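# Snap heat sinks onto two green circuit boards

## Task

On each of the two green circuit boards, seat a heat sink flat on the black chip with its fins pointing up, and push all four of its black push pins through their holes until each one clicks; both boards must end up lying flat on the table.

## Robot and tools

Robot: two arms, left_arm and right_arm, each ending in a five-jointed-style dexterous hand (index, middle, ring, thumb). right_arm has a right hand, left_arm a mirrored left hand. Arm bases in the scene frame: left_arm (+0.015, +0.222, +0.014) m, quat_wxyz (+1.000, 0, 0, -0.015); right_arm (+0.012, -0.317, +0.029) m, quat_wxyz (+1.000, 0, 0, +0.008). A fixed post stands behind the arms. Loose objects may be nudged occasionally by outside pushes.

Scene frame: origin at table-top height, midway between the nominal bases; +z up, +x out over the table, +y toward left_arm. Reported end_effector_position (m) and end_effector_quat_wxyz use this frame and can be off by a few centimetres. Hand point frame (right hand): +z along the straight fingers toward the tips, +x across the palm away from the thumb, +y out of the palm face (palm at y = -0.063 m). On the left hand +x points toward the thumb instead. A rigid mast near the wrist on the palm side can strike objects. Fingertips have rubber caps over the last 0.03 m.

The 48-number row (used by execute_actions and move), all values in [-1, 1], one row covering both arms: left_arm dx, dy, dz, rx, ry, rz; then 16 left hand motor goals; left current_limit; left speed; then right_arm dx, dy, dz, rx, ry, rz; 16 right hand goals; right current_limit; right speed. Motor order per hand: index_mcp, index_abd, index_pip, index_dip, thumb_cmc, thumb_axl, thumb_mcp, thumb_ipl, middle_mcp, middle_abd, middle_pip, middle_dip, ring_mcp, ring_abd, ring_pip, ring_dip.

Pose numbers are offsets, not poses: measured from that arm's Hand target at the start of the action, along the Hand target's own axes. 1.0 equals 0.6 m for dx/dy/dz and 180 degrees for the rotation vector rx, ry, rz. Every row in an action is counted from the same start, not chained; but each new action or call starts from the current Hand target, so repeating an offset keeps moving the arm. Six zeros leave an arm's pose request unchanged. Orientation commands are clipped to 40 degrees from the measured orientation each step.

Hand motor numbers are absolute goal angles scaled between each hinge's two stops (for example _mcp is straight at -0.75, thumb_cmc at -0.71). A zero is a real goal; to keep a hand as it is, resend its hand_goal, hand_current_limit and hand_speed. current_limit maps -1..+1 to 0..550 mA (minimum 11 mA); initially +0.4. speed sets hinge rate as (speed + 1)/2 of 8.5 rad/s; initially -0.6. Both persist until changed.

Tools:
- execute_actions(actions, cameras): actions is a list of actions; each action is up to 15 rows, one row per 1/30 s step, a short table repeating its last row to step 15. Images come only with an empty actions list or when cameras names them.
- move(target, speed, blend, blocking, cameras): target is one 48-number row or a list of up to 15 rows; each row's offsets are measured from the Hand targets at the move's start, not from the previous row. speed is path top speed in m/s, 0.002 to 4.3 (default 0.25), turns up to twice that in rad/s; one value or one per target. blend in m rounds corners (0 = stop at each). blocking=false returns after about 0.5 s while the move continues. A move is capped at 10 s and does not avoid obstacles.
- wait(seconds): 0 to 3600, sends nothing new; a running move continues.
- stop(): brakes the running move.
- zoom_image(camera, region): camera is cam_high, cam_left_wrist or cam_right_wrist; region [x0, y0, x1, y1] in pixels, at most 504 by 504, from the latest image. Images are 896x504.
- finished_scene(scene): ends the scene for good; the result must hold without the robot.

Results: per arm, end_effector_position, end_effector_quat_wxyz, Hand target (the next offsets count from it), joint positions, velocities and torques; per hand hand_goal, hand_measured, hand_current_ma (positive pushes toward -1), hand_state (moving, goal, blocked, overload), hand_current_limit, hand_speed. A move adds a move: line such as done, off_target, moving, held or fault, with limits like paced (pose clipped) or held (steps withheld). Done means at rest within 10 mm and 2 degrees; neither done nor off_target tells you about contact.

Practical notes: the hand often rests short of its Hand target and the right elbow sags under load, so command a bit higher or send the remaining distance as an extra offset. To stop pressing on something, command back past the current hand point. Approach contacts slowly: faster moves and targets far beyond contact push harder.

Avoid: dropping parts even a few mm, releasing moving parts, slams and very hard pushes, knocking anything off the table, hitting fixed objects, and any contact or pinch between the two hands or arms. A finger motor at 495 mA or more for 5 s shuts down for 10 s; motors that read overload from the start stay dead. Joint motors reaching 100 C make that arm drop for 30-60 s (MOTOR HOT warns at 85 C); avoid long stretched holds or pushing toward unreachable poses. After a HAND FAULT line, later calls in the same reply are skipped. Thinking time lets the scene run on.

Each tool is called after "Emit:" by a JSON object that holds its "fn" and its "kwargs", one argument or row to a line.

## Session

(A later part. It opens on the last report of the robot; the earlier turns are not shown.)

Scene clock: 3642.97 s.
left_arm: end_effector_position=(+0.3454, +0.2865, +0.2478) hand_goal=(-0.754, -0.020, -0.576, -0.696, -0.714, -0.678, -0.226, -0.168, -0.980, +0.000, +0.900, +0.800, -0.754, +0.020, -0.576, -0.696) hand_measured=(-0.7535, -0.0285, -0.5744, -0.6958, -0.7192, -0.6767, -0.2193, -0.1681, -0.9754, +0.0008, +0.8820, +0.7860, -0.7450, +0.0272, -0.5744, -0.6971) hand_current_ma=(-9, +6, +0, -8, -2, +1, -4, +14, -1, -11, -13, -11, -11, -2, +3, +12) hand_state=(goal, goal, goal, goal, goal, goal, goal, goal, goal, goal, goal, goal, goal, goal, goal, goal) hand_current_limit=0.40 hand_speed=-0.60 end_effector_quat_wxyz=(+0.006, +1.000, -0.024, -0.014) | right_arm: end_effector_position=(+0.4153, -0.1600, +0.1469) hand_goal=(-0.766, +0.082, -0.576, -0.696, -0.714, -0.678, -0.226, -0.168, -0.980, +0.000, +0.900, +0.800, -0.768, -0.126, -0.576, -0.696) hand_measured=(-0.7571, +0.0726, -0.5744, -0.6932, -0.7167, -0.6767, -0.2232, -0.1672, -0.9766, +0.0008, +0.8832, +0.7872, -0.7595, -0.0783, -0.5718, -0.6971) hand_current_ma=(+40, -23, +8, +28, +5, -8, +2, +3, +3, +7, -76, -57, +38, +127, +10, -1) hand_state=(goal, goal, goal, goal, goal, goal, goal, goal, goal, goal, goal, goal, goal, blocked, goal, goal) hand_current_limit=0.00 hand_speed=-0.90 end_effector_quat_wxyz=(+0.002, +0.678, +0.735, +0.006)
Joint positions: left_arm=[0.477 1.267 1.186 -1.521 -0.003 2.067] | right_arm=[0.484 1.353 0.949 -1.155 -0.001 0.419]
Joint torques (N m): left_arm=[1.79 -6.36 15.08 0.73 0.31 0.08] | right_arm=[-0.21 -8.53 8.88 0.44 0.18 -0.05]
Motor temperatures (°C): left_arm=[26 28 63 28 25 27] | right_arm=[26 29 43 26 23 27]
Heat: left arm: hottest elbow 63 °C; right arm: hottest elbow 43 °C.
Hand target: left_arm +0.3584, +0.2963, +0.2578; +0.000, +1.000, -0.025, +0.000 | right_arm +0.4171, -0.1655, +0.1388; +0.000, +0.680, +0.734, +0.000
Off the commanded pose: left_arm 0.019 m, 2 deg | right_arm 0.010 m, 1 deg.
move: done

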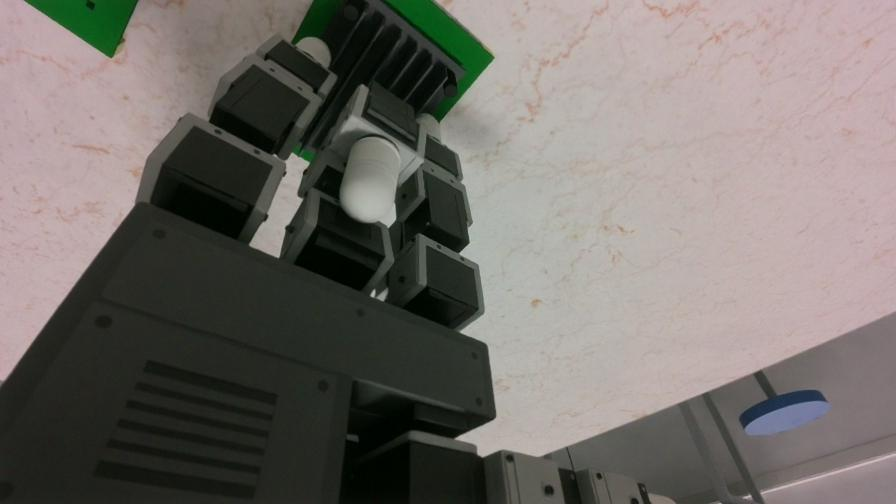

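Emit:
{"fn": "move", "kwargs": {
  "target": [0,0,0,0,0,0,-0.754,-0.02,-0.576,-0.696,-0.714,-0.678,-0.226,-0.168,-0.98,0,0.9,0.8,-0.754,0.02,-0.576,-0.696,0.4,-0.6,0,0,0,0,0,0,-0.766,0.05,-0.576,-0.696,-0.714,-0.678,-0.226,-0.168,-0.98,0,0.9,0.8,-0.768,-0.055,-0.576,-0.696,0,-0.9],
  "speed": 0.03,
  "cameras": ["cam_right_wrist"]
}}

Emit:
{"fn": "zoom_image", "kwargs": {
  "camera": "cam_right_wrist",
  "region": [290, 0, 510, 160]
}}

Scene clock: 3654.23 s.
left_arm: end_effector_position=(+0.3454, +0.2865, +0.2478) hand_goal=(-0.754, -0.020, -0.576, -0.696, -0.714, -0.678, -0.226, -0.168, -0.980, +0.000, +0.900, +0.800, -0.754, +0.020, -0.576, -0.696) hand_measured=(-0.7535, -0.0300, -0.5757, -0.6958, -0.7192, -0.6777, -0.2203, -0.1672, -0.9754, +0.0008, +0.8832, +0.7860, -0.7462, +0.0272, -0.5757, -0.6983) hand_current_ma=(+1, -3, -2, -7, +8, +0, -1, +6, -8, -14, -13, -22, -10, -4, +2, +13) hand_state=(goal, goal, goal, goal, goal, goal, goal, goal, goal, goal, goal, goal, goal, goal, goal, goal) hand_current_limit=0.40 hand_speed=-0.60 end_effector_quat_wxyz=(+0.006, +1.000, -0.024, -0.014) | right_arm: end_effector_position=(+0.4153, -0.1600, +0.1469) hand_goal=(-0.766, +0.050, -0.576, -0.696, -0.714, -0.678, -0.226, -0.168, -0.980, +0.000, +0.900, +0.800, -0.768, -0.056, -0.576, -0.696) hand_measured=(-0.7583, +0.0521, -0.5731, -0.6932, -0.7167, -0.6767, -0.2232, -0.1672, -0.9766, +0.0008, +0.8832, +0.7872, -0.7607, -0.0564, -0.5718, -0.6971) hand_current_ma=(+40, +1, +3, +19, -2, -7, +3, -5, +9, +7, -75, -49, +35, +1, +12, -3) hand_state=(goal, goal, goal, goal, goal, goal, goal, goal, goal, goal, goal, goal, goal, goal, goal, goal) hand_current_limit=0.00 hand_speed=-0.90 end_effector_quat_wxyz=(+0.002, +0.678, +0.735, +0.006)
Joint positions: left_arm=[0.477 1.267 1.186 -1.521 -0.003 2.067] | right_arm=[0.484 1.353 0.949 -1.155 -0.001 0.419]
Joint torques (N m): left_arm=[1.85 -6.71 15.12 0.61 0.25 0.12] | right_arm=[-0.03 -8.59 8.91 0.43 0.18 -0.05]
Motor temperatures (°C): left_arm=[26 28 63 28 25 27] | right_arm=[26 29 42 26 23 27]
Heat: left arm: hottest elbow 63 °C; right arm: hottest elbow 42 °C.
Hand target: left_arm +0.3584, +0.2963, +0.2578; +0.000, +1.000, -0.025, +0.000 | right_arm +0.4171, -0.1655, +0.1388; +0.000, +0.680, +0.734, +0.000
Off the commanded pose: left_arm 0.019 m, 2 deg | right_arm 0.010 m, 1 deg.
move: done

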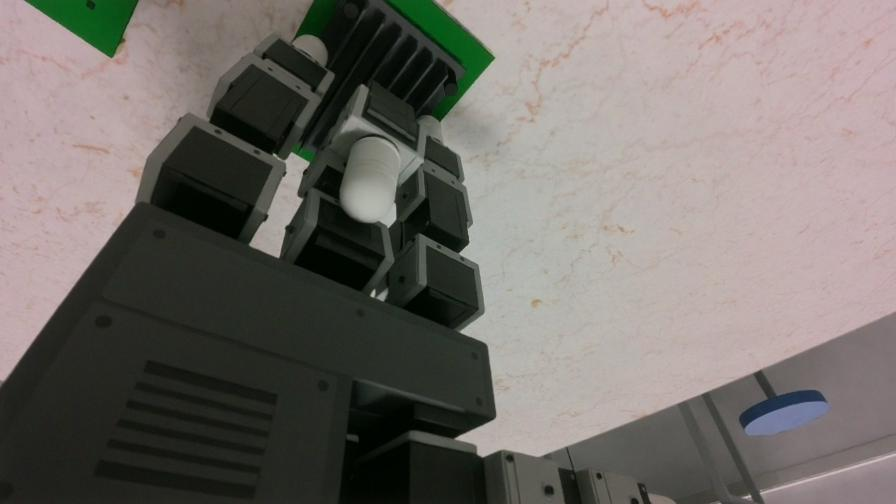

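Scaled by 2.291 from the camera's image (finer frame: 1280x720).

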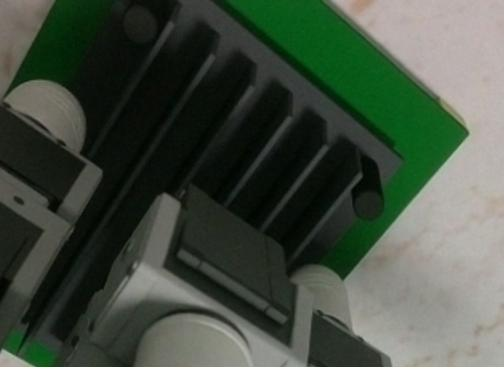

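Emit:
{"fn": "move", "kwargs": {
  "target": [0,0,0,0,0,0,-0.754,-0.02,-0.576,-0.696,-0.714,-0.678,-0.226,-0.168,-0.98,0,0.9,0.8,-0.754,0.02,-0.576,-0.696,0.4,-0.6,0,0,0.008,0,0,0,-0.766,0.05,-0.576,-0.696,-0.714,-0.678,-0.226,-0.168,-0.98,0,0.9,0.8,-0.768,-0.055,-0.576,-0.696,0,-0.9],
  "speed": 0.03,
  "cameras": ["cam_right_wrist"]
}}

Emit:
{"fn": "zoom_image", "kwargs": {
  "camera": "cam_right_wrist",
  "region": [290, 0, 510, 160]
}}

Scene clock: 3684.03 s.
left_arm: end_effector_position=(+0.3454, +0.2865, +0.2478) hand_goal=(-0.754, -0.020, -0.576, -0.696, -0.714, -0.678, -0.226, -0.168, -0.980, +0.000, +0.900, +0.800, -0.754, +0.020, -0.576, -0.696) hand_measured=(-0.7535, -0.0285, -0.5770, -0.6958, -0.7205, -0.6777, -0.2193, -0.1672, -0.9754, -0.0007, +0.8832, +0.7860, -0.7450, +0.0272, -0.5757, -0.6983) hand_current_ma=(+2, +0, +5, -10, +9, -4, +0, +19, +3, -1, -6, -9, -3, -4, +6, +4) hand_state=(goal, goal, goal, goal, goal, goal, goal, goal, goal, goal, goal, goal, goal, goal, goal, goal) hand_current_limit=0.40 hand_speed=-0.60 end_effector_quat_wxyz=(+0.006, +1.000, -0.024, -0.014) | right_arm: end_effector_position=(+0.4150, -0.1602, +0.1442) hand_goal=(-0.766, +0.050, -0.576, -0.696, -0.714, -0.678, -0.226, -0.168, -0.980, +0.000, +0.900, +0.800, -0.768, -0.056, -0.576, -0.696) hand_measured=(-0.7583, +0.0521, -0.5731, -0.6932, -0.7167, -0.6777, -0.2232, -0.1681, -0.9766, +0.0008, +0.8832, +0.7872, -0.7607, -0.0578, -0.5718, -0.6971) hand_current_ma=(+32, +4, +1, +20, +5, -3, +6, -3, +4, +4, -73, -51, +27, -8, +11, -6) hand_state=(goal, goal, goal, goal, goal, goal, goal, goal, goal, goal, goal, goal, goal, goal, goal, goal) hand_current_limit=0.00 hand_speed=-0.90 end_effector_quat_wxyz=(+0.002, +0.678, +0.735, +0.008)
Joint positions: left_arm=[0.477 1.267 1.186 -1.521 -0.003 2.067] | right_arm=[0.484 1.353 0.94 -1.143 -0.001 0.419]
Joint torques (N m): left_arm=[2.14 -7.36 14.87 0.57 0.25 0.15] | right_arm=[-0.03 -8.06 8.85 0.5 0.17 -0.05]
Motor temperatures (°C): left_arm=[26 28 63 28 25 27] | right_arm=[26 29 42 26 23 27]
Heat: left arm: hottest elbow 63 °C; right arm: hottest elbow 42 °C.
Hand target: left_arm +0.3584, +0.2963, +0.2578; +0.000, +1.000, -0.025, +0.000 | right_arm +0.4170, -0.1656, +0.1339; +0.000, +0.680, +0.734, +0.000
Off the commanded pose: left_arm 0.019 m, 2 deg | right_arm 0.012 m, 1 deg.
move: off_target (right_arm)

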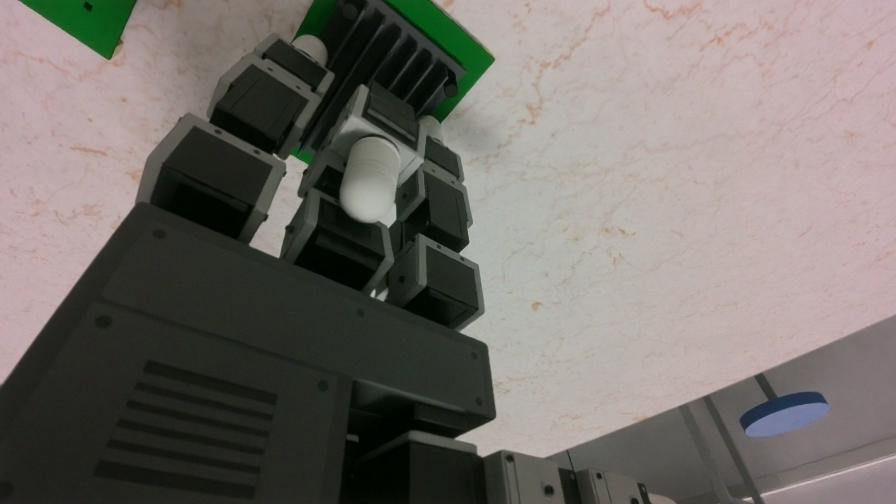

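Scaled by 2.291 from the camera's image (finer frame: 1280x720).

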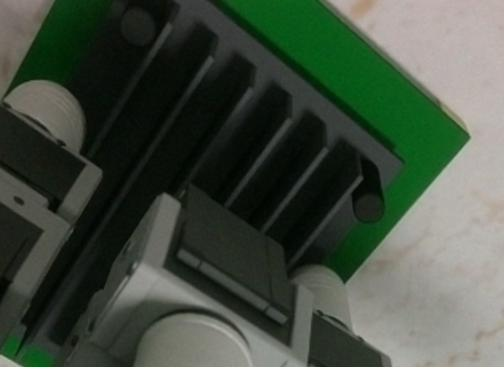

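Emit:
{"fn": "move", "kwargs": {
  "target": [0,0,0,0,0,0,-0.754,-0.02,-0.576,-0.696,-0.714,-0.678,-0.226,-0.168,-0.98,0,0.9,0.8,-0.754,0.02,-0.576,-0.696,0.4,-0.6,0,0,0.008,0,0,0,-0.766,0.05,-0.576,-0.696,-0.714,-0.678,-0.226,-0.168,-0.98,0,0.9,0.8,-0.768,-0.055,-0.576,-0.696,0,-0.9],
  "speed": 0.03
}}

Scene clock: 3693.47 s.
left_arm: end_effector_position=(+0.3454, +0.2865, +0.2478) hand_goal=(-0.754, -0.020, -0.576, -0.696, -0.714, -0.678, -0.226, -0.168, -0.980, +0.000, +0.900, +0.800, -0.754, +0.020, -0.576, -0.696) hand_measured=(-0.7535, -0.0300, -0.5757, -0.6958, -0.7192, -0.6777, -0.2193, -0.1672, -0.9754, +0.0023, +0.8832, +0.7860, -0.7462, +0.0272, -0.5744, -0.6983) hand_current_ma=(-3, -9, +0, -8, +8, +0, +5, +9, +7, -6, -8, -12, -2, -2, +2, +11) hand_state=(goal, goal, goal, goal, goal, goal, goal, goal, goal, goal, goal, goal, goal, goal, goal, goal) hand_current_limit=0.40 hand_speed=-0.60 end_effector_quat_wxyz=(+0.006, +1.000, -0.024, -0.014) | right_arm: end_effector_position=(+0.4164, -0.1597, +0.1429) hand_goal=(-0.766, +0.050, -0.576, -0.696, -0.714, -0.678, -0.226, -0.168, -0.980, +0.000, +0.900, +0.800, -0.768, -0.056, -0.576, -0.696) hand_measured=(-0.7607, +0.0565, -0.5795, -0.6958, -0.7167, -0.6767, -0.2232, -0.1672, -0.9766, +0.0008, +0.8832, +0.7872, -0.7619, -0.0578, -0.5718, -0.6971) hand_current_ma=(+23, +16, -19, +15, +3, +3, -1, -5, -4, +11, -76, -58, +33, -2, +15, -6) hand_state=(goal, goal, goal, goal, goal, goal, goal, goal, goal, goal, goal, goal, goal, goal, goal, goal) hand_current_limit=0.00 hand_speed=-0.90 end_effector_quat_wxyz=(+0.004, +0.678, +0.735, +0.011)
Joint positions: left_arm=[0.477 1.267 1.186 -1.521 -0.003 2.067] | right_arm=[0.484 1.354 0.936 -1.13 0 0.419]
Joint torques (N m): left_arm=[1.73 -7.12 14.89 0.76 0.25 0.09] | right_arm=[-0.21 -7.77 8.54 0.55 0.12 -0.05]
Motor temperatures (°C): left_arm=[26 28 63 28 25 27] | right_arm=[26 29 42 26 23 27]
Heat: left arm: hottest elbow 63 °C; right arm: hottest elbow 42 °C.
Hand target: left_arm +0.3584, +0.2963, +0.2578; +0.000, +1.000, -0.025, +0.000 | right_arm +0.4170, -0.1655, +0.1292; +0.000, +0.680, +0.734, +0.000
Off the commanded pose: left_arm 0.019 m, 2 deg | right_arm 0.015 m, 1 deg.
move: off_target (right_arm)

Emit:
{"fn": "move", "kwargs": {
  "target": [
    [0,0,0,0,0,0,-0.754,-0.02,-0.576,-0.696,-0.714,-0.678,-0.226,-0.168,-0.98,0,0.9,0.8,-0.754,0.02,-0.576,-0.696,0.4,-0.6,0,0,0,0,0,0,-0.766,0.1,-0.576,-0.696,-0.714,-0.678,-0.226,-0.168,-0.98,0,0.9,0.8,-0.768,-0.11,-0.576,-0.696,0,-0.9],
    [0,0,0,0,0,0,-0.754,-0.02,-0.576,-0.696,-0.714,-0.678,-0.226,-0.168,-0.98,0,0.9,0.8,-0.754,0.02,-0.576,-0.696,0.4,-0.6,0,0,0,0,0,0,-0.766,0.12,-0.576,-0.696,-0.714,-0.678,-0.226,-0.168,-0.98,0,0.9,0.8,-0.768,-0.09,-0.576,-0.696,0,-0.9],
    [0,0,0,0,0,0,-0.754,-0.02,-0.576,-0.696,-0.714,-0.678,-0.226,-0.168,-0.98,0,0.9,0.8,-0.754,0.02,-0.576,-0.696,0.4,-0.6,0,0,0,0,0,0,-0.756,0.12,-0.576,-0.696,-0.714,-0.678,-0.226,-0.168,-0.98,0,0.9,0.8,-0.758,-0.09,-0.576,-0.696,0,-0.9],
    [0,0,0,0,0,0,-0.754,-0.02,-0.576,-0.696,-0.714,-0.678,-0.226,-0.168,-0.98,0,0.9,0.8,-0.754,0.02,-0.576,-0.696,0.4,-0.6,0,0,0,0,0,0,-0.756,0.08,-0.576,-0.696,-0.714,-0.678,-0.226,-0.168,-0.98,0,0.9,0.8,-0.758,-0.13,-0.576,-0.696,0,-0.9],
    [0,0,0,0,0,0,-0.754,-0.02,-0.576,-0.696,-0.714,-0.678,-0.226,-0.168,-0.98,0,0.9,0.8,-0.754,0.02,-0.576,-0.696,0.4,-0.6,0,0,0,0,0,0,-0.776,0.08,-0.576,-0.696,-0.714,-0.678,-0.226,-0.168,-0.98,0,0.9,0.8,-0.778,-0.13,-0.576,-0.696,0,-0.9],
    [0,0,0,0,0,0,-0.754,-0.02,-0.576,-0.696,-0.714,-0.678,-0.226,-0.168,-0.98,0,0.9,0.8,-0.754,0.02,-0.576,-0.696,0.4,-0.6,0,0,0,0,0,0,-0.776,0.12,-0.576,-0.696,-0.714,-0.678,-0.226,-0.168,-0.98,0,0.9,0.8,-0.778,-0.09,-0.576,-0.696,0,-0.9],
    [0,0,0,0,0,0,-0.754,-0.02,-0.576,-0.696,-0.714,-0.678,-0.226,-0.168,-0.98,0,0.9,0.8,-0.754,0.02,-0.576,-0.696,0.4,-0.6,0,0,0,0,0,0,-0.766,0.1,-0.576,-0.696,-0.714,-0.678,-0.226,-0.168,-0.98,0,0.9,0.8,-0.768,-0.11,-0.576,-0.696,0,-0.9]
  ],
  "speed": 0.03,
  "cameras": ["cam_right_wrist"]
}}

Emit:
{"fn": "zoom_image", "kwargs": {
  "camera": "cam_right_wrist",
  "region": [290, 0, 510, 160]
}}

Scene clock: 3727.37 s.
left_arm: end_effector_position=(+0.3454, +0.2865, +0.2478) hand_goal=(-0.754, -0.020, -0.576, -0.696, -0.714, -0.678, -0.226, -0.168, -0.980, +0.000, +0.900, +0.800, -0.754, +0.020, -0.576, -0.696) hand_measured=(-0.7523, -0.0300, -0.5757, -0.6958, -0.7192, -0.6777, -0.2193, -0.1681, -0.9754, +0.0008, +0.8832, +0.7860, -0.7450, +0.0272, -0.5744, -0.6983) hand_current_ma=(+1, +7, +4, -10, +5, +1, -5, +7, +12, -8, -1, -11, -8, -5, +2, +6) hand_state=(goal, goal, goal, goal, goal, goal, goal, goal, goal, goal, goal, goal, goal, goal, goal, goal) hand_current_limit=0.40 hand_speed=-0.60 end_effector_quat_wxyz=(+0.006, +1.000, -0.024, -0.014) | right_arm: end_effector_position=(+0.4168, -0.1596, +0.1431) hand_goal=(-0.766, +0.100, -0.576, -0.696, -0.714, -0.678, -0.226, -0.168, -0.980, +0.000, +0.900, +0.800, -0.768, -0.110, -0.576, -0.696) hand_measured=(-0.7667, +0.0784, -0.5770, -0.6971, -0.7154, -0.6777, -0.2232, -0.1681, -0.9778, +0.0008, +0.8832, +0.7872, -0.7667, -0.0739, -0.5718, -0.6971) hand_current_ma=(-2, -64, -5, +8, +3, -6, +5, -7, +10, +4, -81, -52, +5, +92, +16, -9) hand_state=(goal, blocked, goal, goal, goal, goal, goal, goal, goal, goal, goal, goal, goal, blocked, goal, goal) hand_current_limit=0.00 hand_speed=-0.90 end_effector_quat_wxyz=(+0.004, +0.678, +0.735, +0.011)
Joint positions: left_arm=[0.477 1.267 1.186 -1.521 -0.003 2.067] | right_arm=[0.484 1.354 0.936 -1.129 0.001 0.419]
Joint torques (N m): left_arm=[1.55 -6.59 15.08 0.66 0.27 0.13] | right_arm=[-0.09 -7.65 8.51 0.51 0.1 -0.05]
Motor temperatures (°C): left_arm=[26 28 64 28 25 27] | right_arm=[26 30 42 26 23 27]
Heat: left arm: hottest elbow 64 °C; right arm: hottest elbow 42 °C.
Hand target: left_arm +0.3584, +0.2963, +0.2578; +0.000, +1.000, -0.025, +0.000 | right_arm +0.4171, -0.1656, +0.1292; +0.000, +0.680, +0.734, +0.000
Off the commanded pose: left_arm 0.019 m, 2 deg | right_arm 0.015 m, 1 deg.
move: done; target 2's new numbers were sent with right_arm's hand 0.015 m and 1 deg from that target; target 3's new numbers were sent with right_arm's hand 0.015 m and 1 deg from that target; target 4's new numbers were sent with right_arm's hand 0.015 m and 1 deg from that target; target 5's new numbers were sent with right_arm's hand 0.015 m and 1 deg from that target; target 6's new numbers were sent with right_arm's hand 0.015 m and 1 deg from that target; target 7's new numbers were sent with right_arm's hand 0.015 m and 1 deg from that target

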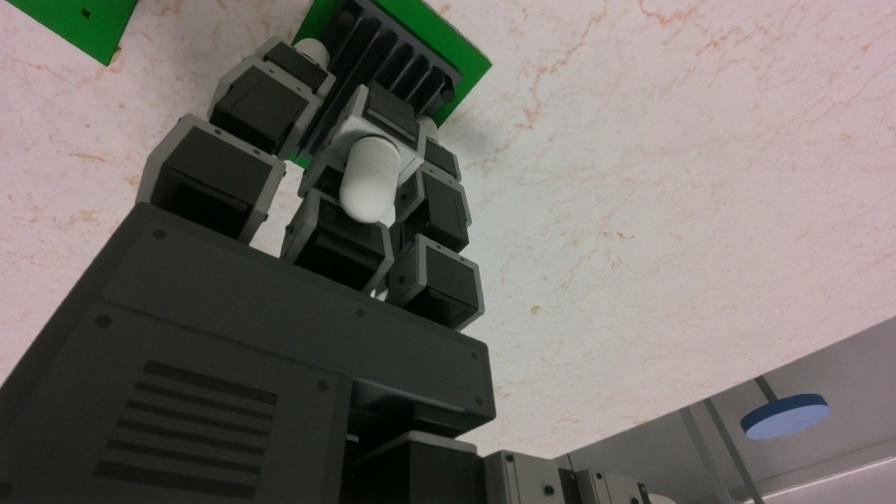

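Scaled by 2.291 from the camera's image (finer frame: 1280x720).

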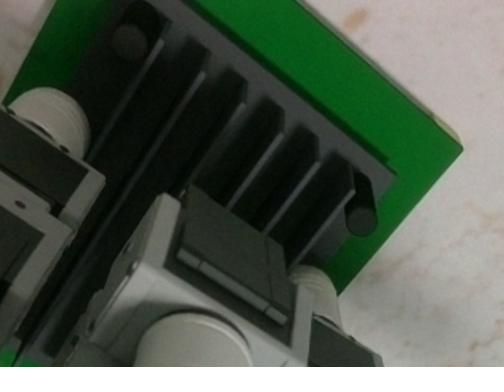

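Emit:
{"fn": "move", "kwargs": {
  "target": [
    [0,0,0,0,0,0,-0.754,-0.02,-0.576,-0.696,-0.714,-0.678,-0.226,-0.168,-0.98,0,0.9,0.8,-0.754,0.02,-0.576,-0.696,0.4,-0.6,0,0,-0.0167,0,0,0,-0.754,0.02,-0.576,-0.696,-0.714,-0.678,-0.226,-0.168,-0.98,0,0.9,0.8,-0.754,-0.02,-0.576,-0.696,0.2,-0.85],
    [0,0,0,0,0,0,-0.754,-0.02,-0.576,-0.696,-0.714,-0.678,-0.226,-0.168,-0.98,0,0.9,0.8,-0.754,0.02,-0.576,-0.696,0.4,-0.6,0,0,-0.13,-0.0182,0.0084,0,-0.754,0.02,-0.576,-0.696,-0.714,-0.678,-0.226,-0.168,-0.98,0,0.9,0.8,-0.754,-0.02,-0.576,-0.696,0.2,-0.85],
    [0,0,0,0,0,0,-0.754,-0.02,-0.576,-0.696,-0.714,-0.678,-0.226,-0.168,-0.98,0,0.9,0.8,-0.754,0.02,-0.576,-0.696,0.4,-0.6,0.0844,-0.1542,-0.1082,-0.0713,0.1828,0,0.34,0,0.737,-0.26,-0.714,-0.678,-0.226,-0.168,0.34,0,0.737,-0.26,0.34,0,0.737,-0.26,0.4,-0.5]
  ],
  "speed": [0.05,0.08,0.15],
  "cameras": []
}}

Scene clock: 3815.47 s.
left_arm: end_effector_position=(+0.3454, +0.2865, +0.2478) hand_goal=(-0.754, -0.020, -0.576, -0.696, -0.714, -0.678, -0.226, -0.168, -0.980, +0.000, +0.900, +0.800, -0.754, +0.020, -0.576, -0.696) hand_measured=(-0.7523, -0.0300, -0.5757, -0.6971, -0.7192, -0.6767, -0.2193, -0.1681, -0.9742, +0.0023, +0.8832, +0.7860, -0.7462, +0.0257, -0.5757, -0.6971) hand_current_ma=(-11, +3, +5, -2, +3, -2, +4, +9, -7, -6, -7, -13, -6, -2, +7, +5) hand_state=(goal, goal, goal, goal, goal, goal, goal, goal, goal, goal, goal, goal, goal, goal, goal, goal) hand_current_limit=0.40 hand_speed=-0.60 end_effector_quat_wxyz=(+0.006, +1.000, -0.024, -0.014) | right_arm: end_effector_position=(+0.3232, -0.1260, +0.1936) hand_goal=(+0.340, +0.000, +0.736, -0.260, -0.714, -0.678, -0.226, -0.168, +0.340, +0.000, +0.736, -0.260, +0.340, +0.000, +0.736, -0.260) hand_measured=(+0.3271, -0.0007, +0.7395, -0.2562, -0.7167, -0.6767, -0.2232, -0.1681, +0.3307, +0.0008, +0.7382, -0.2613, +0.3283, -0.0109, +0.7408, -0.2550) hand_current_ma=(-64, +6, +9, +28, +5, -10, -1, -14, -49, +0, +3, -4, -53, -31, +11, +17) hand_state=(goal, goal, goal, goal, goal, goal, goal, goal, goal, goal, goal, goal, goal, goal, goal, goal) hand_current_limit=0.40 hand_speed=-0.50 end_effector_quat_wxyz=(-0.132, +0.651, +0.698, +0.268)
Joint positions: left_arm=[0.477 1.267 1.186 -1.521 -0.003 2.067] | right_arm=[0.514 0.849 0.608 -0.858 -0.397 0.557]
Joint torques (N m): left_arm=[1.49 -7 15.12 0.44 0.27 0.12] | right_arm=[2.26 -3.96 10.58 1.72 -0.09 -0.03]
Motor temperatures (°C): left_arm=[26 28 64 28 25 27] | right_arm=[26 30 41 26 23 27]
Heat: left arm: hottest elbow 64 °C; right arm: hottest elbow 41 °C.
Hand target: left_arm +0.3584, +0.2963, +0.2578; +0.000, +1.000, -0.025, +0.000 | right_arm +0.3209, -0.1223, +0.1940; -0.132, +0.648, +0.699, +0.273
Off the commanded pose: left_arm 0.019 m, 2 deg | right_arm 0.004 m, 1 deg.
move: done

Emit:
{"fn": "move", "kwargs": {
  "target": [0,0,0,0,0,0,-0.754,-0.02,-0.576,-0.696,-0.714,-0.678,-0.226,-0.168,-0.98,0,0.9,0.8,-0.754,0.02,-0.576,-0.696,0.4,-0.6,-0.0324,-0.0688,0.2198,0,0,0,0.34,0,0.736,-0.26,-0.714,-0.678,-0.226,-0.168,0.34,0,0.736,-0.26,0.34,0,0.736,-0.26,0.4,-0.5],
  "speed": 0.08,
  "cameras": ["cam_right_wrist"]
}}

Scene clock: 3823.53 s.
left_arm: end_effector_position=(+0.3454, +0.2865, +0.2478) hand_goal=(-0.754, -0.020, -0.576, -0.696, -0.714, -0.678, -0.226, -0.168, -0.980, +0.000, +0.900, +0.800, -0.754, +0.020, -0.576, -0.696) hand_measured=(-0.7535, -0.0300, -0.5770, -0.6971, -0.7192, -0.6777, -0.2203, -0.1672, -0.9754, +0.0008, +0.8832, +0.7860, -0.7450, +0.0257, -0.5744, -0.6983) hand_current_ma=(-5, +4, -2, -7, +1, -2, -1, +5, +7, -7, -6, -14, -2, -1, +7, +7) hand_state=(goal, goal, goal, goal, goal, goal, goal, goal, goal, goal, goal, goal, goal, goal, goal, goal) hand_current_limit=0.40 hand_speed=-0.60 end_effector_quat_wxyz=(+0.006, +1.000, -0.024, -0.014) | right_arm: end_effector_position=(+0.3096, -0.0684, +0.0737) hand_goal=(+0.340, +0.000, +0.736, -0.260, -0.714, -0.678, -0.226, -0.168, +0.340, +0.000, +0.736, -0.260, +0.340, +0.000, +0.736, -0.260) hand_measured=(+0.3271, +0.0008, +0.7395, -0.2562, -0.7154, -0.6777, -0.2232, -0.1672, +0.3307, +0.0008, +0.7382, -0.2613, +0.3283, -0.0095, +0.7395, -0.2550) hand_current_ma=(-63, -3, +14, +26, +2, +2, +4, -12, -48, -2, +6, -6, -52, -25, -2, +22) hand_state=(goal, goal, goal, goal, goal, goal, goal, goal, goal, goal, goal, goal, goal, goal, goal, goal) hand_current_limit=0.40 hand_speed=-0.50 end_effector_quat_wxyz=(-0.130, +0.647, +0.698, +0.278)
Joint positions: left_arm=[0.477 1.267 1.186 -1.521 -0.003 2.067] | right_arm=[0.742 1.155 0.398 -0.252 -0.284 0.767]
Joint torques (N m): left_arm=[1.2 -5.6 14.75 0.8 0.32 0.06] | right_arm=[2.43 -4.31 8.29 1.87 0.07 -0.04]
Motor temperatures (°C): left_arm=[26 28 64 28 25 27] | right_arm=[26 30 41 26 23 27]
Heat: left arm: hottest elbow 64 °C; right arm: hottest elbow 41 °C.
Hand target: left_arm +0.3584, +0.2963, +0.2578; +0.000, +1.000, -0.025, +0.000 | right_arm +0.3051, -0.0659, +0.0673; -0.132, +0.647, +0.699, +0.273
Off the commanded pose: left_arm 0.019 m, 2 deg | right_arm 0.008 m, 1 deg.
move: done

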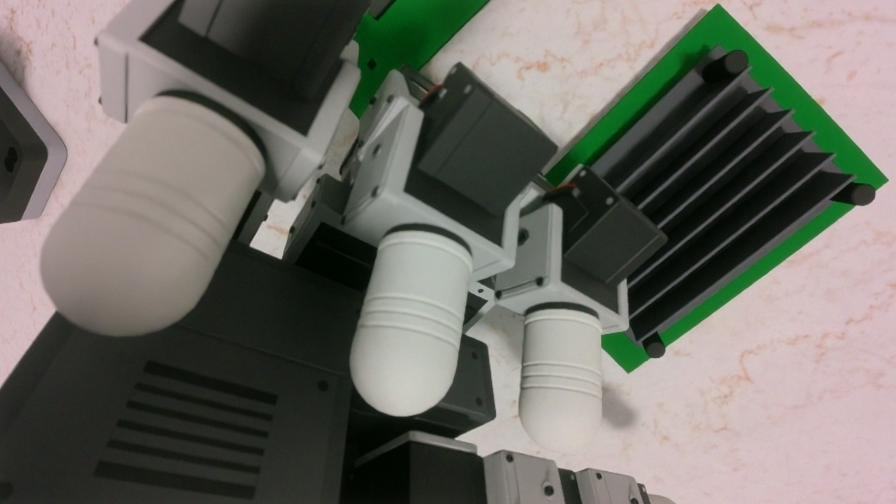

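Emit:
{"fn": "zoom_image", "kwargs": {
  "camera": "cam_right_wrist",
  "region": [660, 0, 790, 130]
}}

Emit:
{"fn": "zoom_image", "kwargs": {
  "camera": "cam_right_wrist",
  "region": [790, 120, 896, 226]
}}

Emit:
{"fn": "zoom_image", "kwargs": {
  "camera": "cam_right_wrist",
  "region": [600, 290, 710, 400]
}}

Scaled by 3.877 from the camera's image (finer frame: 1280x720).

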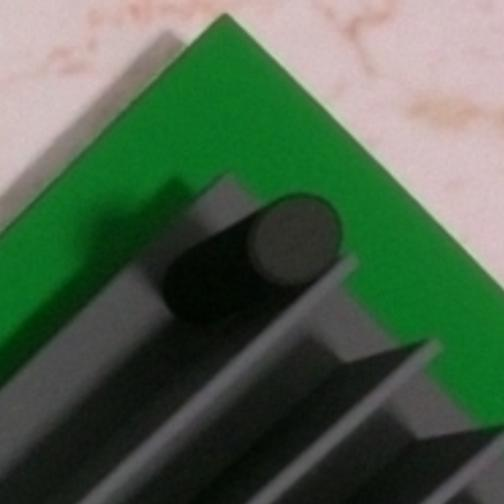

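Scaled by 4.755 from the camera's image (finer frame: 1280x720).

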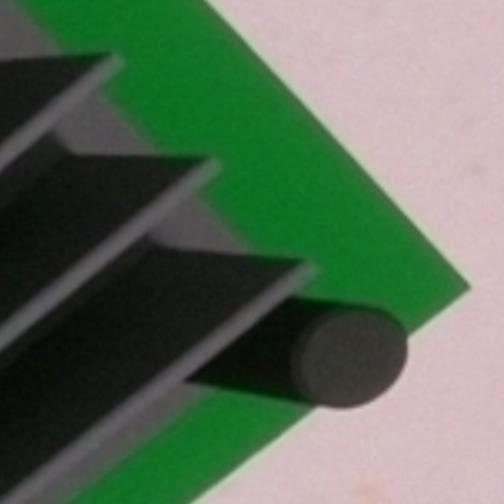

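Scaled by 4.582 from the camera's image (finer frame: 1280x720).

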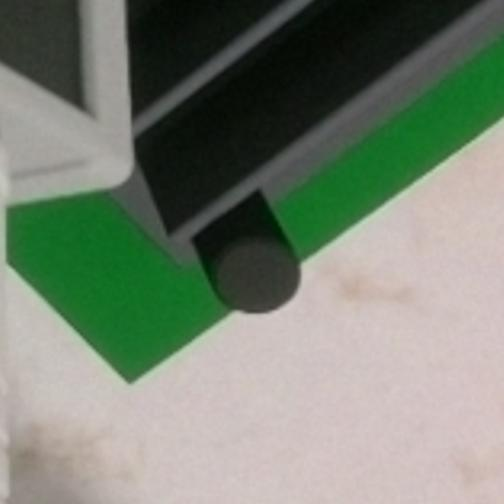

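Emit:
{"fn": "move", "kwargs": {
  "target": [
    [0,0,0,0,0,0,-0.754,-0.02,-0.576,-0.696,-0.714,-0.678,-0.226,-0.168,-0.98,0,0.9,0.8,-0.754,0.02,-0.576,-0.696,0.4,-0.6,0.032,0.069,-0.2195,0,0,0,0.34,0,0.736,-0.26,-0.714,-0.678,-0.226,-0.168,0.34,0,0.736,-0.26,0.34,0,0.736,-0.26,0.4,-0.5],
    [0,0,0,0,0,0,-0.754,-0.02,-0.576,-0.696,-0.714,-0.678,-0.226,-0.168,-0.98,0,0.9,0.8,-0.754,0.02,-0.576,-0.696,0.4,-0.6,-0.0142,0.3135,-0.2297,0.0713,-0.1828,0,-0.75,0,-0.58,-0.7,-0.714,-0.678,-0.226,-0.168,-0.98,0,0.9,0.8,-0.98,0,0.9,0.8,0.6,-0.5]
  ],
  "speed": [0.1,0.12],
  "cameras": ["cam_right_wrist"]
}}

Scene clock: 4051.37 s.
left_arm: end_effector_position=(+0.3454, +0.2865, +0.2478) hand_goal=(-0.754, -0.020, -0.576, -0.696, -0.714, -0.678, -0.226, -0.168, -0.980, +0.000, +0.900, +0.800, -0.754, +0.020, -0.576, -0.696) hand_measured=(-0.7535, -0.0300, -0.5757, -0.6958, -0.7192, -0.6777, -0.2203, -0.1672, -0.9754, +0.0008, +0.8845, +0.7860, -0.7462, +0.0272, -0.5731, -0.6971) hand_current_ma=(-13, +4, +5, -10, +8, +0, +6, +7, -5, -4, -10, -13, -3, -9, -2, +5) hand_state=(goal, goal, goal, goal, goal, goal, goal, goal, goal, goal, goal, goal, goal, goal, goal, goal) hand_current_limit=0.40 hand_speed=-0.60 end_effector_quat_wxyz=(+0.006, +1.000, -0.024, -0.014) | right_arm: end_effector_position=(+0.4524, -0.1473, +0.2064) hand_goal=(-0.750, +0.000, -0.580, -0.700, -0.714, -0.678, -0.226, -0.168, -0.980, +0.000, +0.900, +0.800, -0.980, +0.000, +0.900, +0.800) hand_measured=(-0.7462, +0.0008, -0.5795, -0.7022, -0.7104, -0.6777, -0.2232, -0.1681, -0.9766, +0.0008, +0.8845, +0.7872, -0.9754, -0.0065, +0.8845, +0.7860) hand_current_ma=(+18, +6, -7, -3, +25, -8, +5, -6, +1, +6, -67, -64, +19, -15, -71, -57) hand_state=(goal, goal, goal, goal, goal, goal, goal, goal, goal, goal, goal, goal, goal, goal, goal, goal) hand_current_limit=0.60 hand_speed=-0.50 end_effector_quat_wxyz=(-0.002, +0.678, +0.735, -0.005)
Joint positions: left_arm=[0.477 1.267 1.186 -1.521 -0.003 2.067] | right_arm=[0.467 1.416 1.18 -1.347 -0.001 0.402]
Joint torques (N m): left_arm=[1.85 -6.95 15.09 0.59 0.3 0.09] | right_arm=[-0.21 -9.47 13.48 -0.25 0.18 -0.05]
Motor temperatures (°C): left_arm=[26 28 65 28 25 27] | right_arm=[26 29 41 27 23 27]
Heat: left arm: hottest elbow 65 °C; right arm: hottest elbow 41 °C.
Hand target: left_arm +0.3584, +0.2963, +0.2578; +0.000, +1.000, -0.025, +0.000 | right_arm +0.4669, -0.1470, +0.2146; +0.000, +0.680, +0.734, +0.000
Off the commanded pose: left_arm 0.019 m, 2 deg | right_arm 0.017 m, 1 deg.
move: off_target (right_arm); target 2's new numbers were sent with right_arm's hand 0.017 m and 1 deg from that target

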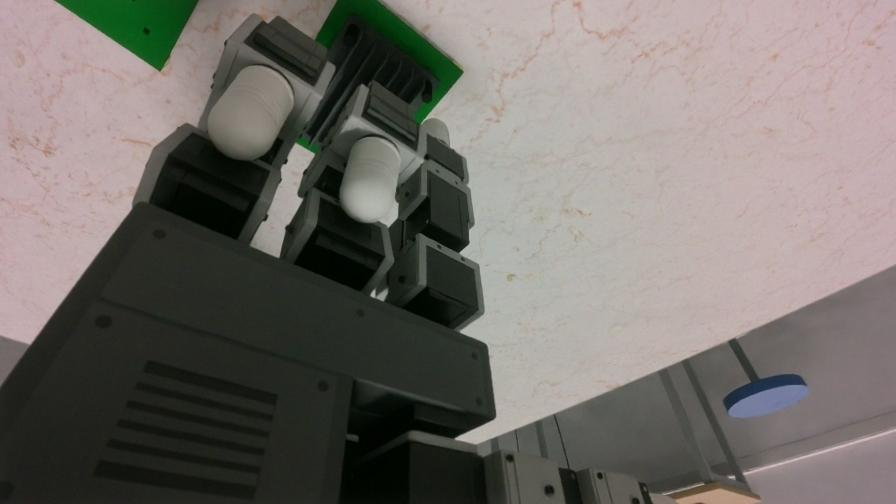

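Emit:
{"fn": "move", "kwargs": {
  "target": [0,0,0,0,0,0,-0.754,-0.02,-0.576,-0.696,-0.714,-0.678,-0.226,-0.168,-0.98,0,0.9,0.8,-0.754,0.02,-0.576,-0.696,0.4,-0.6,0,0,0.072,0,0,0,-0.75,0,-0.58,-0.7,-0.714,-0.678,-0.226,-0.168,-0.98,0,0.9,0.8,-0.98,0,0.9,0.8,0.6,-0.5],
  "speed": 0.06,
  "cameras": ["cam_right_wrist"]
}}

Emit:
{"fn": "zoom_image", "kwargs": {
  "camera": "cam_right_wrist",
  "region": [320, 0, 500, 180]
}}

Scene clock: 4062.77 s.
left_arm: end_effector_position=(+0.3454, +0.2865, +0.2478) hand_goal=(-0.754, -0.020, -0.576, -0.696, -0.714, -0.678, -0.226, -0.168, -0.980, +0.000, +0.900, +0.800, -0.754, +0.020, -0.576, -0.696) hand_measured=(-0.7523, -0.0300, -0.5757, -0.6958, -0.7205, -0.6777, -0.2203, -0.1691, -0.9742, +0.0023, +0.8832, +0.7872, -0.7450, +0.0257, -0.5744, -0.6983) hand_current_ma=(-2, -2, +1, -2, +4, +7, +5, +6, -12, -3, -7, -18, -9, -1, +1, +11) hand_state=(goal, goal, goal, goal, goal, goal, goal, goal, goal, goal, goal, goal, goal, goal, goal, goal) hand_current_limit=0.40 hand_speed=-0.60 end_effector_quat_wxyz=(+0.006, +1.000, -0.024, -0.014) | right_arm: end_effector_position=(+0.4634, -0.1415, +0.1825) hand_goal=(-0.750, +0.000, -0.580, -0.700, -0.714, -0.678, -0.226, -0.168, -0.980, +0.000, +0.900, +0.800, -0.980, +0.000, +0.900, +0.800) hand_measured=(-0.7462, +0.0008, -0.5795, -0.7022, -0.7154, -0.6777, -0.2232, -0.1681, -0.9754, +0.0008, +0.8845, +0.7860, -0.9754, -0.0065, +0.8845, +0.7860) hand_current_ma=(+18, +1, -1, -8, +2, -5, +8, -5, +10, +2, -76, -54, +31, -18, -66, -57) hand_state=(goal, goal, goal, goal, goal, goal, goal, goal, goal, goal, goal, goal, goal, goal, goal, goal) hand_current_limit=0.60 hand_speed=-0.50 end_effector_quat_wxyz=(+0.002, +0.678, +0.735, +0.007)
Joint positions: left_arm=[0.477 1.267 1.186 -1.521 -0.003 2.067] | right_arm=[0.467 1.449 1.145 -1.251 -0.001 0.402]
Joint torques (N m): left_arm=[1.73 -6.24 14.97 0.75 0.28 0.11] | right_arm=[-0.21 -10.17 9.36 0.5 0.15 -0.04]
Motor temperatures (°C): left_arm=[26 28 65 28 25 27] | right_arm=[26 29 40 27 23 27]
Heat: left arm: hottest elbow 65 °C; right arm: hottest elbow 40 °C.
Hand target: left_arm +0.3584, +0.2963, +0.2578; +0.000, +1.000, -0.025, +0.000 | right_arm +0.4669, -0.1470, +0.1715; +0.000, +0.680, +0.734, +0.000
Off the commanded pose: left_arm 0.019 m, 2 deg | right_arm 0.013 m, 1 deg.
move: off_target (right_arm)

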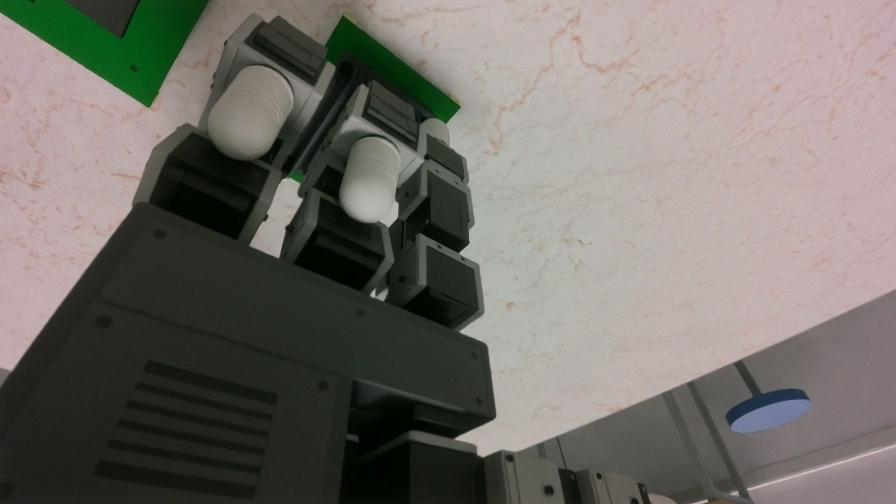

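Scaled by 2.800 from the camera's image (finer frame: 1280x720).

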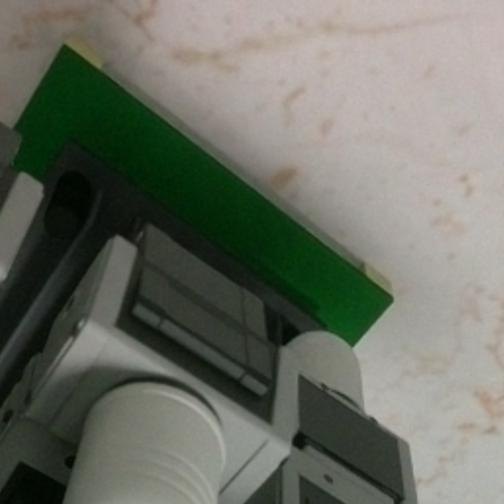

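Emit:
{"fn": "move", "kwargs": {
  "target": [0,0,0,0,0,0,-0.754,-0.02,-0.576,-0.696,-0.714,-0.678,-0.226,-0.168,-0.98,0,0.9,0.8,-0.754,0.02,-0.576,-0.696,0.4,-0.6,0.003,0,0.022,0,0,0,-0.75,0,-0.58,-0.7,-0.714,-0.678,-0.226,-0.168,-0.98,0,0.9,0.8,-0.98,0,0.9,0.8,0.6,-0.5],
  "speed": 0.03,
  "cameras": ["cam_right_wrist"]
}}

Emit:
{"fn": "zoom_image", "kwargs": {
  "camera": "cam_right_wrist",
  "region": [320, 0, 500, 180]
}}

Scene clock: 4071.17 s.
left_arm: end_effector_position=(+0.3454, +0.2865, +0.2478) hand_goal=(-0.754, -0.020, -0.576, -0.696, -0.714, -0.678, -0.226, -0.168, -0.980, +0.000, +0.900, +0.800, -0.754, +0.020, -0.576, -0.696) hand_measured=(-0.7547, -0.0300, -0.5757, -0.6971, -0.7192, -0.6777, -0.2193, -0.1672, -0.9766, +0.0008, +0.8832, +0.7860, -0.7462, +0.0257, -0.5757, -0.6983) hand_current_ma=(-9, +4, -2, -7, +11, +0, +8, +14, +2, -5, -10, -14, -8, -6, -1, -1) hand_state=(goal, goal, goal, goal, goal, goal, goal, goal, goal, goal, goal, goal, goal, goal, goal, goal) hand_current_limit=0.40 hand_speed=-0.60 end_effector_quat_wxyz=(+0.006, +1.000, -0.024, -0.014) | right_arm: end_effector_position=(+0.4646, -0.1408, +0.1703) hand_goal=(-0.750, +0.000, -0.580, -0.700, -0.714, -0.678, -0.226, -0.168, -0.980, +0.000, +0.900, +0.800, -0.980, +0.000, +0.900, +0.800) hand_measured=(-0.7462, -0.0007, -0.5795, -0.7022, -0.7154, -0.6777, -0.2232, -0.1672, -0.9766, +0.0008, +0.8845, +0.7860, -0.9754, -0.0065, +0.8845, +0.7860) hand_current_ma=(+9, +4, -1, +1, -1, -6, -1, -9, +3, +1, -73, -62, +23, -21, -69, -58) hand_state=(goal, goal, goal, goal, goal, goal, goal, goal, goal, goal, goal, goal, goal, goal, goal, goal) hand_current_limit=0.60 hand_speed=-0.50 end_effector_quat_wxyz=(+0.003, +0.678, +0.735, +0.008)
Joint positions: left_arm=[0.477 1.267 1.186 -1.521 -0.003 2.067] | right_arm=[0.467 1.462 1.124 -1.216 -0.001 0.402]
Joint torques (N m): left_arm=[2.02 -6.65 15.01 0.72 0.32 0.13] | right_arm=[0.15 -10.11 9.17 0.54 0.16 -0.01]
Motor temperatures (°C): left_arm=[26 28 66 28 25 27] | right_arm=[26 29 41 26 23 27]
Heat: left arm: hottest elbow 66 °C; right arm: hottest elbow 41 °C.
Hand target: left_arm +0.3584, +0.2963, +0.2578; +0.000, +1.000, -0.025, +0.000 | right_arm +0.4668, -0.1452, +0.1582; +0.000, +0.680, +0.734, +0.000
Off the commanded pose: left_arm 0.019 m, 2 deg | right_arm 0.013 m, 1 deg.
move: off_target (right_arm)

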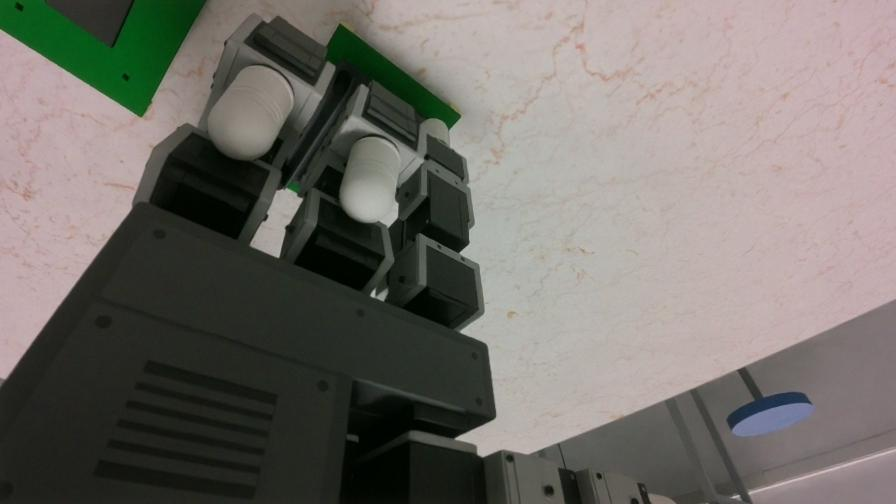

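Scaled by 2.800 from the camera's image (finer frame: 1280x720).

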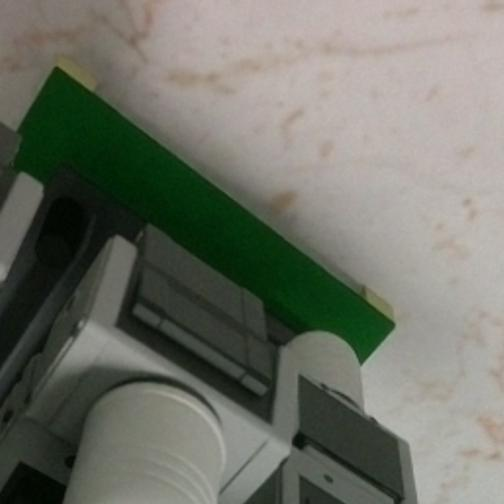

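Emit:
{"fn": "move", "kwargs": {
  "target": [0,0,0,0,0,0,-0.754,-0.02,-0.576,-0.696,-0.714,-0.678,-0.226,-0.168,-0.98,0,0.9,0.8,-0.754,0.02,-0.576,-0.696,0.4,-0.6,-0.002,0,0.013,0,0,0,-0.75,0,-0.58,-0.7,-0.714,-0.678,-0.226,-0.168,-0.98,0,0.9,0.8,-0.98,0,0.9,0.8,0.6,-0.5],
  "speed": 0.03,
  "cameras": ["cam_right_wrist"]
}}

Emit:
{"fn": "zoom_image", "kwargs": {
  "camera": "cam_right_wrist",
  "region": [320, 0, 500, 180]
}}

Scene clock: 4080.00 s.
left_arm: end_effector_position=(+0.3454, +0.2865, +0.2478) hand_goal=(-0.754, -0.020, -0.576, -0.696, -0.714, -0.678, -0.226, -0.168, -0.980, +0.000, +0.900, +0.800, -0.754, +0.020, -0.576, -0.696) hand_measured=(-0.7535, -0.0285, -0.5757, -0.6958, -0.7205, -0.6767, -0.2193, -0.1681, -0.9754, +0.0008, +0.8820, +0.7847, -0.7462, +0.0272, -0.5744, -0.6983) hand_current_ma=(-6, +1, -4, -9, +11, -1, +2, +10, -2, +3, -10, -12, -9, -8, -2, +9) hand_state=(goal, goal, goal, goal, goal, goal, goal, goal, goal, goal, goal, goal, goal, goal, goal, goal) hand_current_limit=0.40 hand_speed=-0.60 end_effector_quat_wxyz=(+0.006, +1.000, -0.024, -0.014) | right_arm: end_effector_position=(+0.4645, -0.1409, +0.1628) hand_goal=(-0.750, +0.000, -0.580, -0.700, -0.714, -0.678, -0.226, -0.168, -0.980, +0.000, +0.900, +0.800, -0.980, +0.000, +0.900, +0.800) hand_measured=(-0.7462, +0.0008, -0.5795, -0.7022, -0.7167, -0.6777, -0.2232, -0.1681, -0.9754, +0.0008, +0.8845, +0.7860, -0.9754, -0.0065, +0.8845, +0.7860) hand_current_ma=(+17, -3, -4, +0, +0, -6, +4, -3, +12, -1, -67, -62, +20, -21, -70, -62) hand_state=(goal, goal, goal, goal, goal, goal, goal, goal, goal, goal, goal, goal, goal, goal, goal, goal) hand_current_limit=0.60 hand_speed=-0.50 end_effector_quat_wxyz=(+0.003, +0.678, +0.735, +0.009)
Joint positions: left_arm=[0.477 1.267 1.186 -1.521 -0.003 2.067] | right_arm=[0.467 1.468 1.11 -1.194 -0.001 0.402]
Joint torques (N m): left_arm=[1.96 -6.89 14.94 0.69 0.26 0.08] | right_arm=[-0.21 -9.93 9.07 0.53 0.16 -0.03]
Motor temperatures (°C): left_arm=[26 28 66 28 25 27] | right_arm=[26 29 40 26 23 27]
Heat: left arm: hottest elbow 66 °C; right arm: hottest elbow 40 °C.
Hand target: left_arm +0.3584, +0.2963, +0.2578; +0.000, +1.000, -0.025, +0.000 | right_arm +0.4669, -0.1464, +0.1505; +0.000, +0.680, +0.734, +0.000
Off the commanded pose: left_arm 0.019 m, 2 deg | right_arm 0.014 m, 1 deg.
move: off_target (right_arm)

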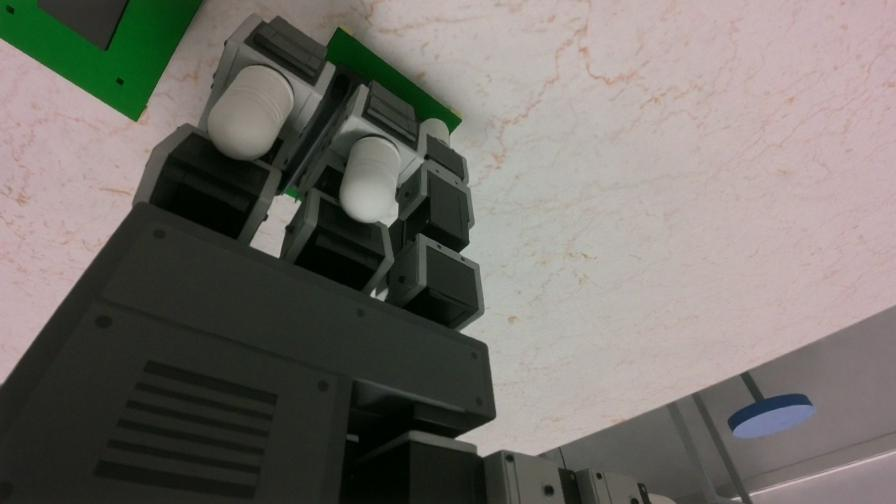

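Scaled by 2.800 from the camera's image (finer frame: 1280x720).

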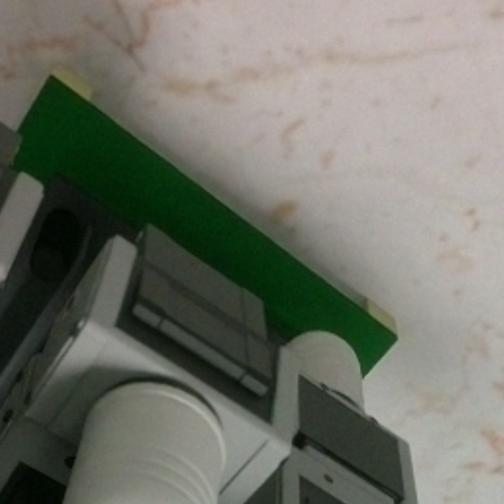

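Emit:
{"fn": "execute_actions", "kwargs": {
  "actions": [],
  "cameras": ["cam_high","cam_left_wrist"]
}}

Emit:
{"fn": "zoom_image", "kwargs": {
  "camera": "cam_high",
  "region": [340, 190, 480, 290]
}}

Scene clock: 4160.43 s.
left_arm: end_effector_position=(+0.3454, +0.2865, +0.2478) hand_goal=(-0.754, -0.020, -0.576, -0.696, -0.714, -0.678, -0.226, -0.168, -0.980, +0.000, +0.900, +0.800, -0.754, +0.020, -0.576, -0.696) hand_measured=(-0.7523, -0.0300, -0.5757, -0.6958, -0.7205, -0.6777, -0.2193, -0.1672, -0.9742, +0.0008, +0.8832, +0.7860, -0.7450, +0.0272, -0.5757, -0.6983) hand_current_ma=(+0, +5, +4, -9, +8, +2, +9, +3, -3, -7, -7, -10, -15, -6, +4, +8) hand_state=(goal, goal, goal, goal, goal, goal, goal, goal, goal, goal, goal, goal, goal, goal, goal, goal) hand_current_limit=0.40 hand_speed=-0.60 end_effector_quat_wxyz=(+0.006, +1.000, -0.024, -0.014) | right_arm: end_effector_position=(+0.4645, -0.1409, +0.1628) hand_goal=(-0.750, +0.000, -0.580, -0.700, -0.714, -0.678, -0.226, -0.168, -0.980, +0.000, +0.900, +0.800, -0.980, +0.000, +0.900, +0.800) hand_measured=(-0.7462, +0.0008, -0.5795, -0.7022, -0.7167, -0.6767, -0.2232, -0.1681, -0.9766, -0.0007, +0.8845, +0.7860, -0.9754, -0.0065, +0.8845, +0.7860) hand_current_ma=(+12, +4, -6, -1, +2, -20, +6, -14, +6, +4, -68, -59, +14, -11, -66, -64) hand_state=(goal, goal, goal, goal, goal, goal, goal, goal, goal, goal, goal, goal, goal, goal, goal, goal) hand_current_limit=0.60 hand_speed=-0.50 end_effector_quat_wxyz=(+0.003, +0.678, +0.735, +0.009)
Joint positions: left_arm=[0.477 1.267 1.186 -1.521 -0.003 2.067] | right_arm=[0.467 1.468 1.11 -1.194 -0.001 0.402]
Joint velocities: within noise
Joint torques (N m): left_arm=[1.67 -6.24 14.9 0.88 0.29 0.12] | right_arm=[-0.15 -10.05 9.1 0.54 0.16 -0.03]
Motor temperatures (°C): left_arm=[26 28 66 28 25 27] | right_arm=[26 30 41 26 23 27]
Heat: left arm: hottest elbow 66 °C; right arm: hottest elbow 41 °C.
Hand target: left_arm +0.3584, +0.2963, +0.2578; +0.000, +1.000, -0.025, +0.000 | right_arm +0.4669, -0.1464, +0.1505; +0.000, +0.680, +0.734, +0.000
Off the commanded pose: left_arm 0.019 m, 2 deg | right_arm 0.014 m, 1 deg.
Images, in order (width x height): cam_high 896x504, cam_left_wrist 896x504.

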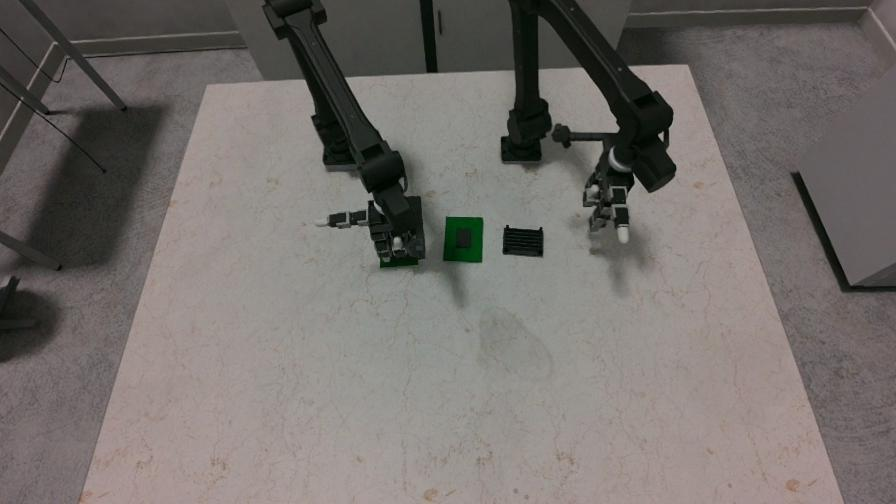

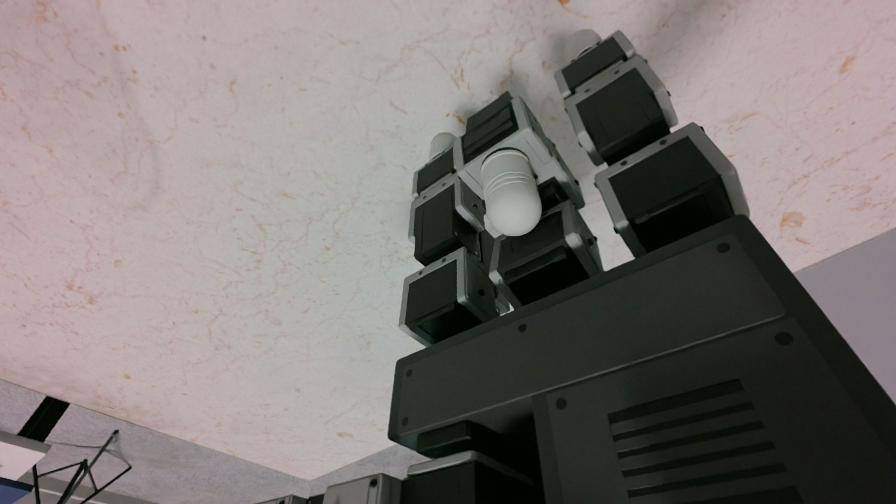

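Scaled by 3.600 from the camera's image (finer frame: 1280x720).

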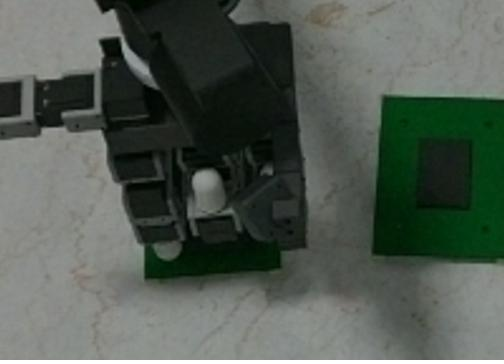

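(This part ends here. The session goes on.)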